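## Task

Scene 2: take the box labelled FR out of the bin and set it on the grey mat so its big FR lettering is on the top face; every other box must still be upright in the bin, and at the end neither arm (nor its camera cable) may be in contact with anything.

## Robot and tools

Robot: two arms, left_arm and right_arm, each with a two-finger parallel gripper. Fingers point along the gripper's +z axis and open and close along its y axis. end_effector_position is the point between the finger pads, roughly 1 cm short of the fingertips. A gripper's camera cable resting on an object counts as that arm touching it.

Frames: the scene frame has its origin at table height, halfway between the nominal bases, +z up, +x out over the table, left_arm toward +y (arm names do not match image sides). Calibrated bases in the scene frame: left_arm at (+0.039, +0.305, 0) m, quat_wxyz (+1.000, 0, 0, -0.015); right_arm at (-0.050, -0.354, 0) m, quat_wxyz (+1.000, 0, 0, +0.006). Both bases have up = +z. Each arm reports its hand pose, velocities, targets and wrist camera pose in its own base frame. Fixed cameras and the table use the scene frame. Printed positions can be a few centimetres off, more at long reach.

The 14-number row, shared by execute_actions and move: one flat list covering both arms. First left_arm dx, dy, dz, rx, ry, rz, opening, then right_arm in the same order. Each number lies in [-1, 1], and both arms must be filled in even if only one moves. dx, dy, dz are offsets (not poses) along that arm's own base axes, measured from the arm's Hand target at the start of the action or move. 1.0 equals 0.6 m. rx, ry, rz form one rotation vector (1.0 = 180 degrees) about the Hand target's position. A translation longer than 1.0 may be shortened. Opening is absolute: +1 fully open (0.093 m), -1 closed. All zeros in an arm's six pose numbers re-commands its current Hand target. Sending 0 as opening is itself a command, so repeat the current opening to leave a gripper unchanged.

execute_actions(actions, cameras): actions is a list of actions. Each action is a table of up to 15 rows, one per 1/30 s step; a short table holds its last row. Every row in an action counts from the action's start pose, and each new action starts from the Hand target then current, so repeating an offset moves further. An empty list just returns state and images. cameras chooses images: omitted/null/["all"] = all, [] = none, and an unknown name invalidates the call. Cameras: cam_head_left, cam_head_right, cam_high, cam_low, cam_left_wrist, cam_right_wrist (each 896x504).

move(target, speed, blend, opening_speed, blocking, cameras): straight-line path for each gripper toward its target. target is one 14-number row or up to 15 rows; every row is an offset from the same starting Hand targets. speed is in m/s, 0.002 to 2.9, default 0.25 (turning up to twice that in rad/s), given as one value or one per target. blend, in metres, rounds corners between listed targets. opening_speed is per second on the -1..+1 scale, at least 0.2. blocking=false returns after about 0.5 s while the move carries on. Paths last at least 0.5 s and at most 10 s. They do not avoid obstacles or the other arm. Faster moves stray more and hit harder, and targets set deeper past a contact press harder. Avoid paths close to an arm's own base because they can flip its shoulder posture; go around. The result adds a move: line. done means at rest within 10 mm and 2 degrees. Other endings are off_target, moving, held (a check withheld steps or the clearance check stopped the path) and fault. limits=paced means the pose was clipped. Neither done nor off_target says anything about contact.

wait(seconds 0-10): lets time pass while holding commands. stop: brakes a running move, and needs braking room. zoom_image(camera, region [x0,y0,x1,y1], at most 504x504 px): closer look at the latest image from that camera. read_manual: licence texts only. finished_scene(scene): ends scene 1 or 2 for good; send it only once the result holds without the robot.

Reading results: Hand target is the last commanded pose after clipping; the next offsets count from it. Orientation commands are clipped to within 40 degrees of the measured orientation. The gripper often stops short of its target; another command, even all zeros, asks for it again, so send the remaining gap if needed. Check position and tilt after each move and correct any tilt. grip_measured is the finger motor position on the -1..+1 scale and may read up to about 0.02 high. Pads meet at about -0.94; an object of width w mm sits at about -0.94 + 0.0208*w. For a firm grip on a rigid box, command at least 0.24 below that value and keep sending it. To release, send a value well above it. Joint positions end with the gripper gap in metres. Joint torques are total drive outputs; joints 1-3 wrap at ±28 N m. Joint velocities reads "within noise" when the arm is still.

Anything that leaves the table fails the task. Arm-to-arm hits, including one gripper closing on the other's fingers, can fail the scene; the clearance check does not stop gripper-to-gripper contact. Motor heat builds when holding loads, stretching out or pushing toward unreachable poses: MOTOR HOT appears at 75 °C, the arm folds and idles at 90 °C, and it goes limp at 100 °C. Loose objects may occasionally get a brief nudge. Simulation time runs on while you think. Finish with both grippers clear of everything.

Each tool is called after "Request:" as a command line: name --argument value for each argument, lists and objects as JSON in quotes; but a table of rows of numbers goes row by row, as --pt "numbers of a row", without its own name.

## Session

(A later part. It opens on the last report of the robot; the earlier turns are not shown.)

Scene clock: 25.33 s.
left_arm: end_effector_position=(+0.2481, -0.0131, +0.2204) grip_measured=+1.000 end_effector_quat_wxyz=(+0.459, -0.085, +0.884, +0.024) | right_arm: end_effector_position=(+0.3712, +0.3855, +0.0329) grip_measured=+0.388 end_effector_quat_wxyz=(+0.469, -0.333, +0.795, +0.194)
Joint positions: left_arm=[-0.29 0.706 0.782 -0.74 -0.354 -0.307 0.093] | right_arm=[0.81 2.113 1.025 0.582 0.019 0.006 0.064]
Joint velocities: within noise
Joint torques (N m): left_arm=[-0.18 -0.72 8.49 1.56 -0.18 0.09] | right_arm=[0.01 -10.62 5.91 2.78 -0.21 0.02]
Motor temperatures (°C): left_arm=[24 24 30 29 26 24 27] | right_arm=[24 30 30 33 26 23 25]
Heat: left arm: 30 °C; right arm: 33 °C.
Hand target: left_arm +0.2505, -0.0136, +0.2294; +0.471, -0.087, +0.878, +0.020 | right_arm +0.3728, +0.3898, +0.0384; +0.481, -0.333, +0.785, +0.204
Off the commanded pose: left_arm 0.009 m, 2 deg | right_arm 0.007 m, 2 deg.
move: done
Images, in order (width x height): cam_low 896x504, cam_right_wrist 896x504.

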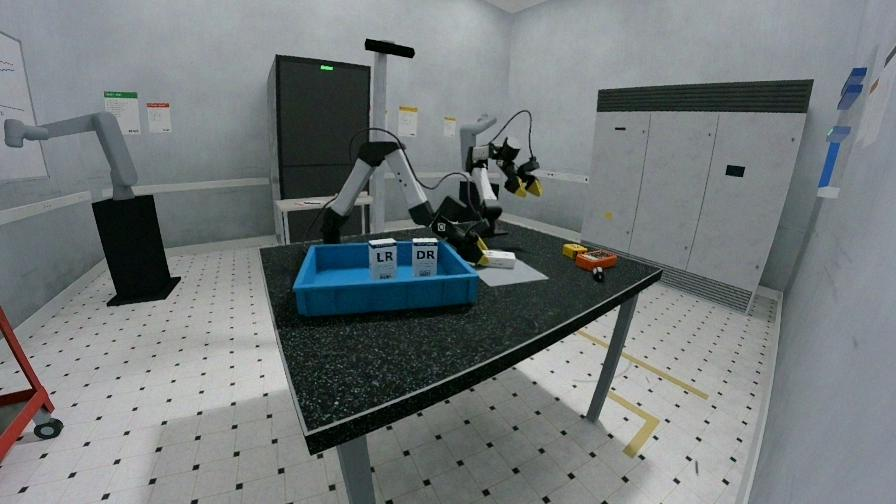

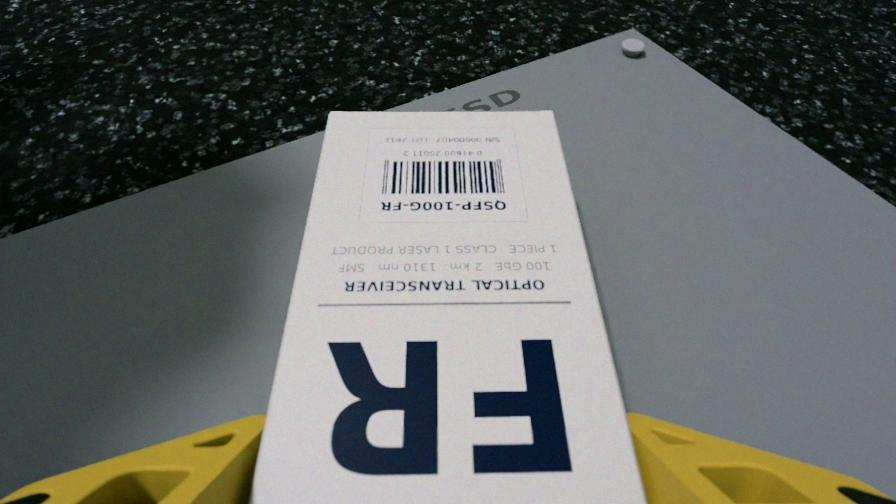

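Request:
move --pt "0 0 0 0 0 0 1 0 0 0.0083 0 0 0 0.39" --pt "0 0 0 0 0 0 1 0 0 0.01 0 0 0 0.9" --speed 0.04 --opening_speed 0.6 --cameras '["cam_right_wrist","cam_low"]'

Request:
zoom_image --camera "cam_low" --region '[460, 210, 540, 275]'

Scene clock: 27.33 s.
left_arm: end_effector_position=(+0.2481, -0.0131, +0.2204) grip_measured=+1.000 end_effector_quat_wxyz=(+0.459, -0.085, +0.884, +0.024) | right_arm: end_effector_position=(+0.3712, +0.3855, +0.0330) grip_measured=+0.898 end_effector_quat_wxyz=(+0.469, -0.333, +0.795, +0.194)
Joint positions: left_arm=[-0.29 0.706 0.782 -0.74 -0.354 -0.307 0.093] | right_arm=[0.81 2.113 1.025 0.582 0.019 0.006 0.088]
Joint velocities: within noise
Joint torques (N m): left_arm=[-0.06 -0.69 8.47 1.55 -0.18 0.07] | right_arm=[-0.06 -12.21 6.12 2.57 -0.17 0.05]
Motor temperatures (°C): left_arm=[24 24 30 30 26 24 27] | right_arm=[24 31 30 33 26 23 25]
Heat: left arm: 30 °C; right arm: 33 °C.
Hand target: left_arm +0.2505, -0.0136, +0.2294; +0.471, -0.087, +0.878, +0.020 | right_arm +0.3728, +0.3898, +0.0444; +0.481, -0.333, +0.785, +0.204
Off the commanded pose: left_arm 0.009 m, 2 deg | right_arm 0.012 m, 2 deg.
move: off_target (right_arm); target 2's new opening was sent with right_arm's hand 0.012 m and 2 deg from that target
Images, in order (width x height): cam_low 896x504, cam_right_wrist 896x504.

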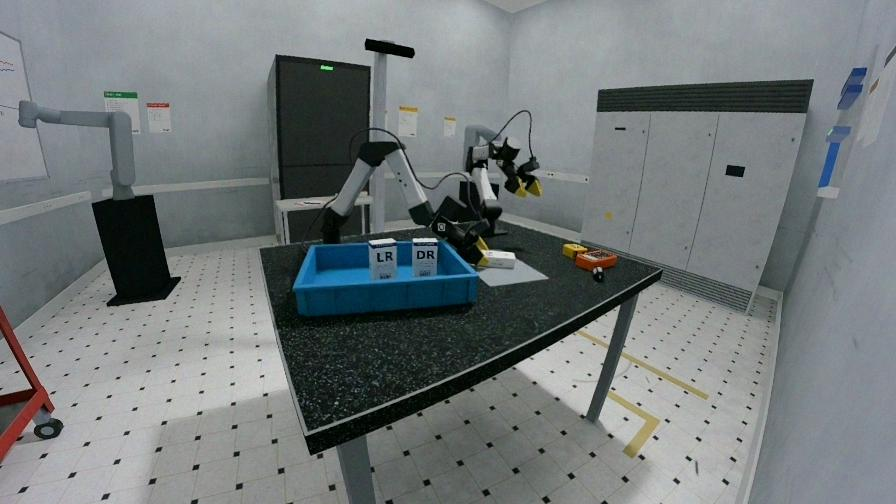

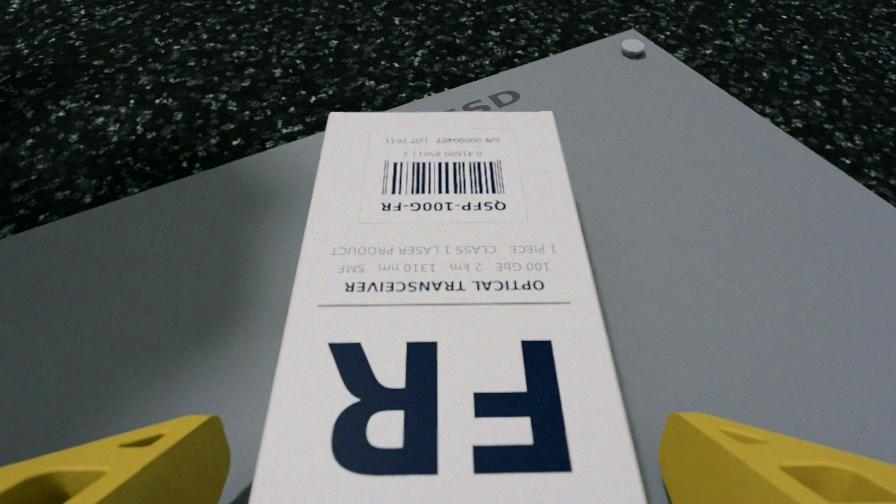

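Scaled by 6.300 from the camera's 896x504 image, which has a finer 1280x720 frame.

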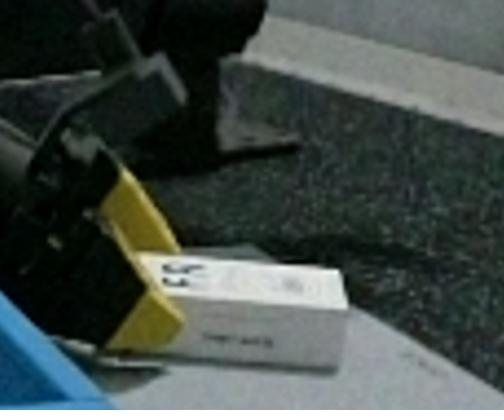

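Request:
move --pt "0 0 0 0 0 0 1 -0.052 -0.056 0.05 0 0 0 0.9" --pt "0 0 0 0 0 0 1 -0.1 -0.115 0.27 0 0 0 0.9" --speed '[0.1,0.25]' --blend '[0.015,0]'

Scene clock: 29.60 s.
left_arm: end_effector_position=(+0.2481, -0.0131, +0.2204) grip_measured=+1.000 end_effector_quat_wxyz=(+0.459, -0.085, +0.884, +0.024) | right_arm: end_effector_position=(+0.3086, +0.3176, +0.1864) grip_measured=+0.898 end_effector_quat_wxyz=(+0.462, -0.335, +0.798, +0.193)
Joint positions: left_arm=[-0.29 0.706 0.782 -0.74 -0.354 -0.307 0.093] | right_arm=[0.802 1.457 0.942 -0.007 0.007 0.002 0.088]
Joint velocities: within noise
Joint torques (N m): left_arm=[-0.2 -0.69 8.46 1.55 -0.18 0.07] | right_arm=[-0.69 -8.12 9.78 2.4 -0.15 0.01]
Motor temperatures (°C): left_arm=[24 24 30 30 26 24 27] | right_arm=[24 32 30 34 26 23 25]
Heat: left arm: 30 °C; right arm: 34 °C.
Hand target: left_arm +0.2505, -0.0136, +0.2294; +0.471, -0.087, +0.878, +0.020 | right_arm +0.3128, +0.3208, +0.2063; +0.481, -0.333, +0.785, +0.204
Off the commanded pose: left_arm 0.009 m, 2 deg | right_arm 0.021 m, 3 deg.
move: off_target (right_arm)

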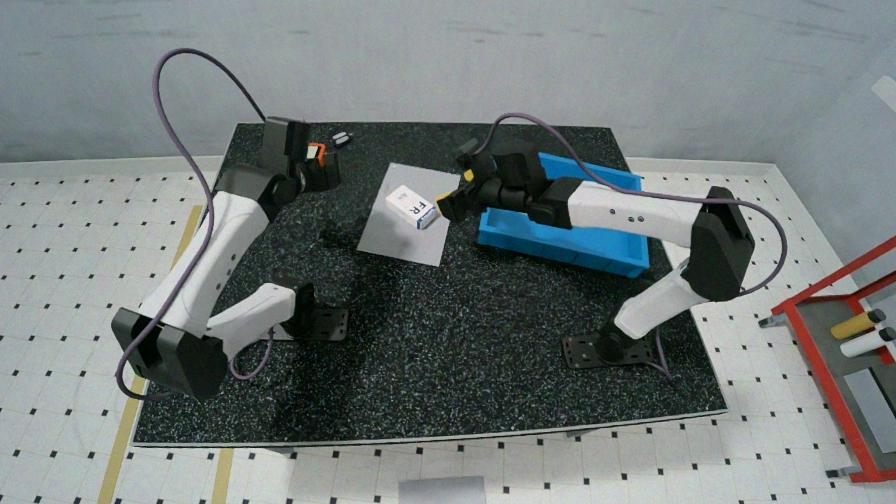

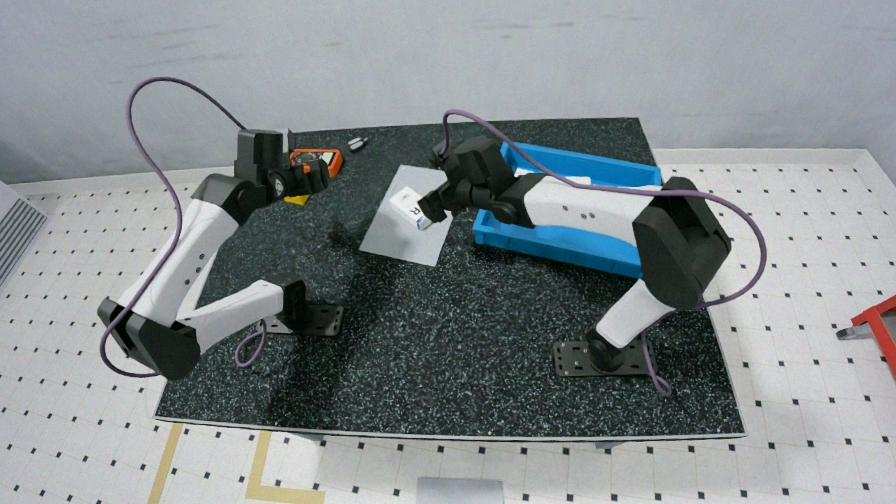

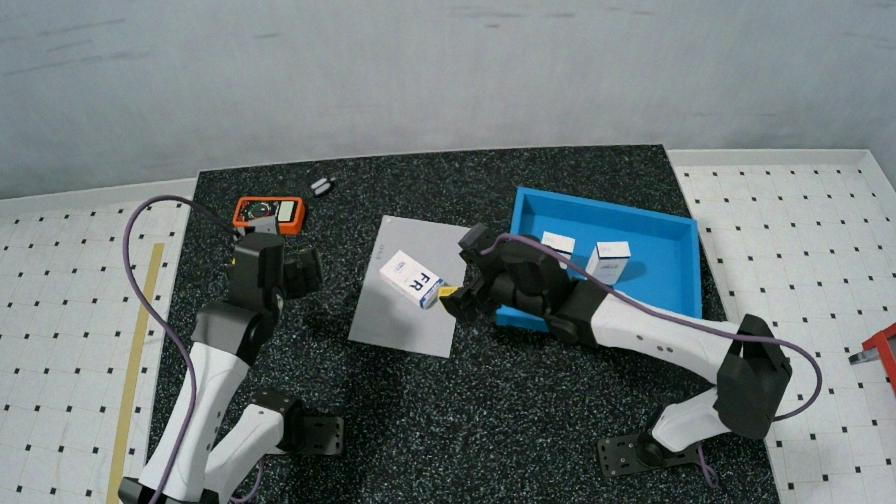

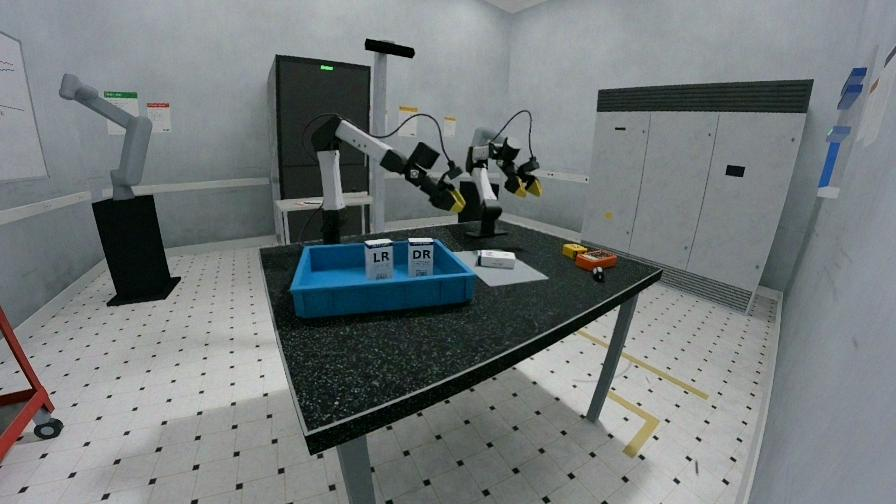

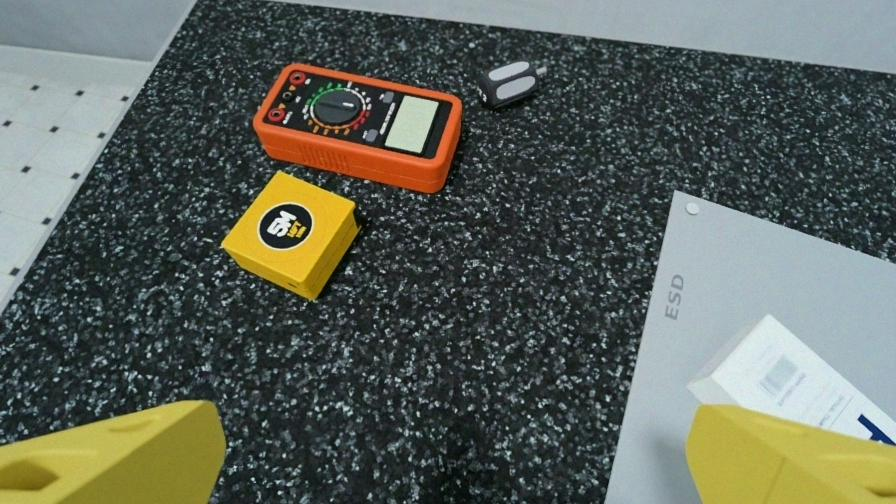

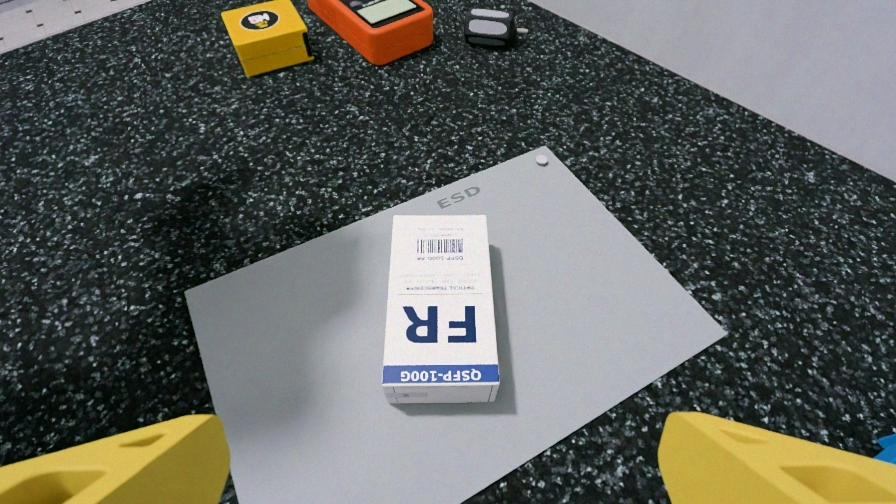

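Request:
zoom_image --camera "cam_low" --region '[270, 100, 550, 320]'

Request:
zoom_image --camera "cam_high" --region '[340, 180, 720, 394]'

Scaled by 1.800 from the camera's 896x504 image, which has a finer 1280x720 frame.

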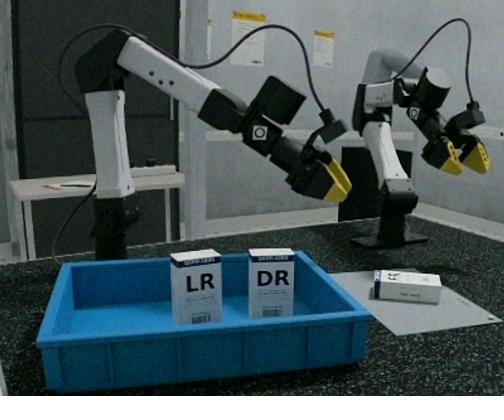

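Scaled by 1.326 from the camera's 896x504 image, which has a finer 1280x720 frame.

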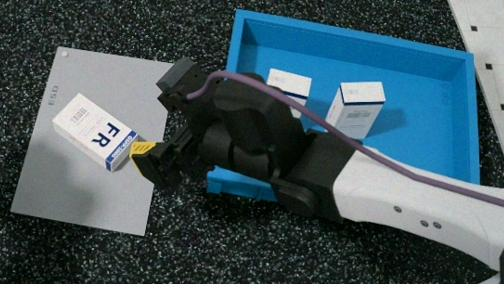

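Request:
finished_scene --scene 2

The scene is finished: the task was done.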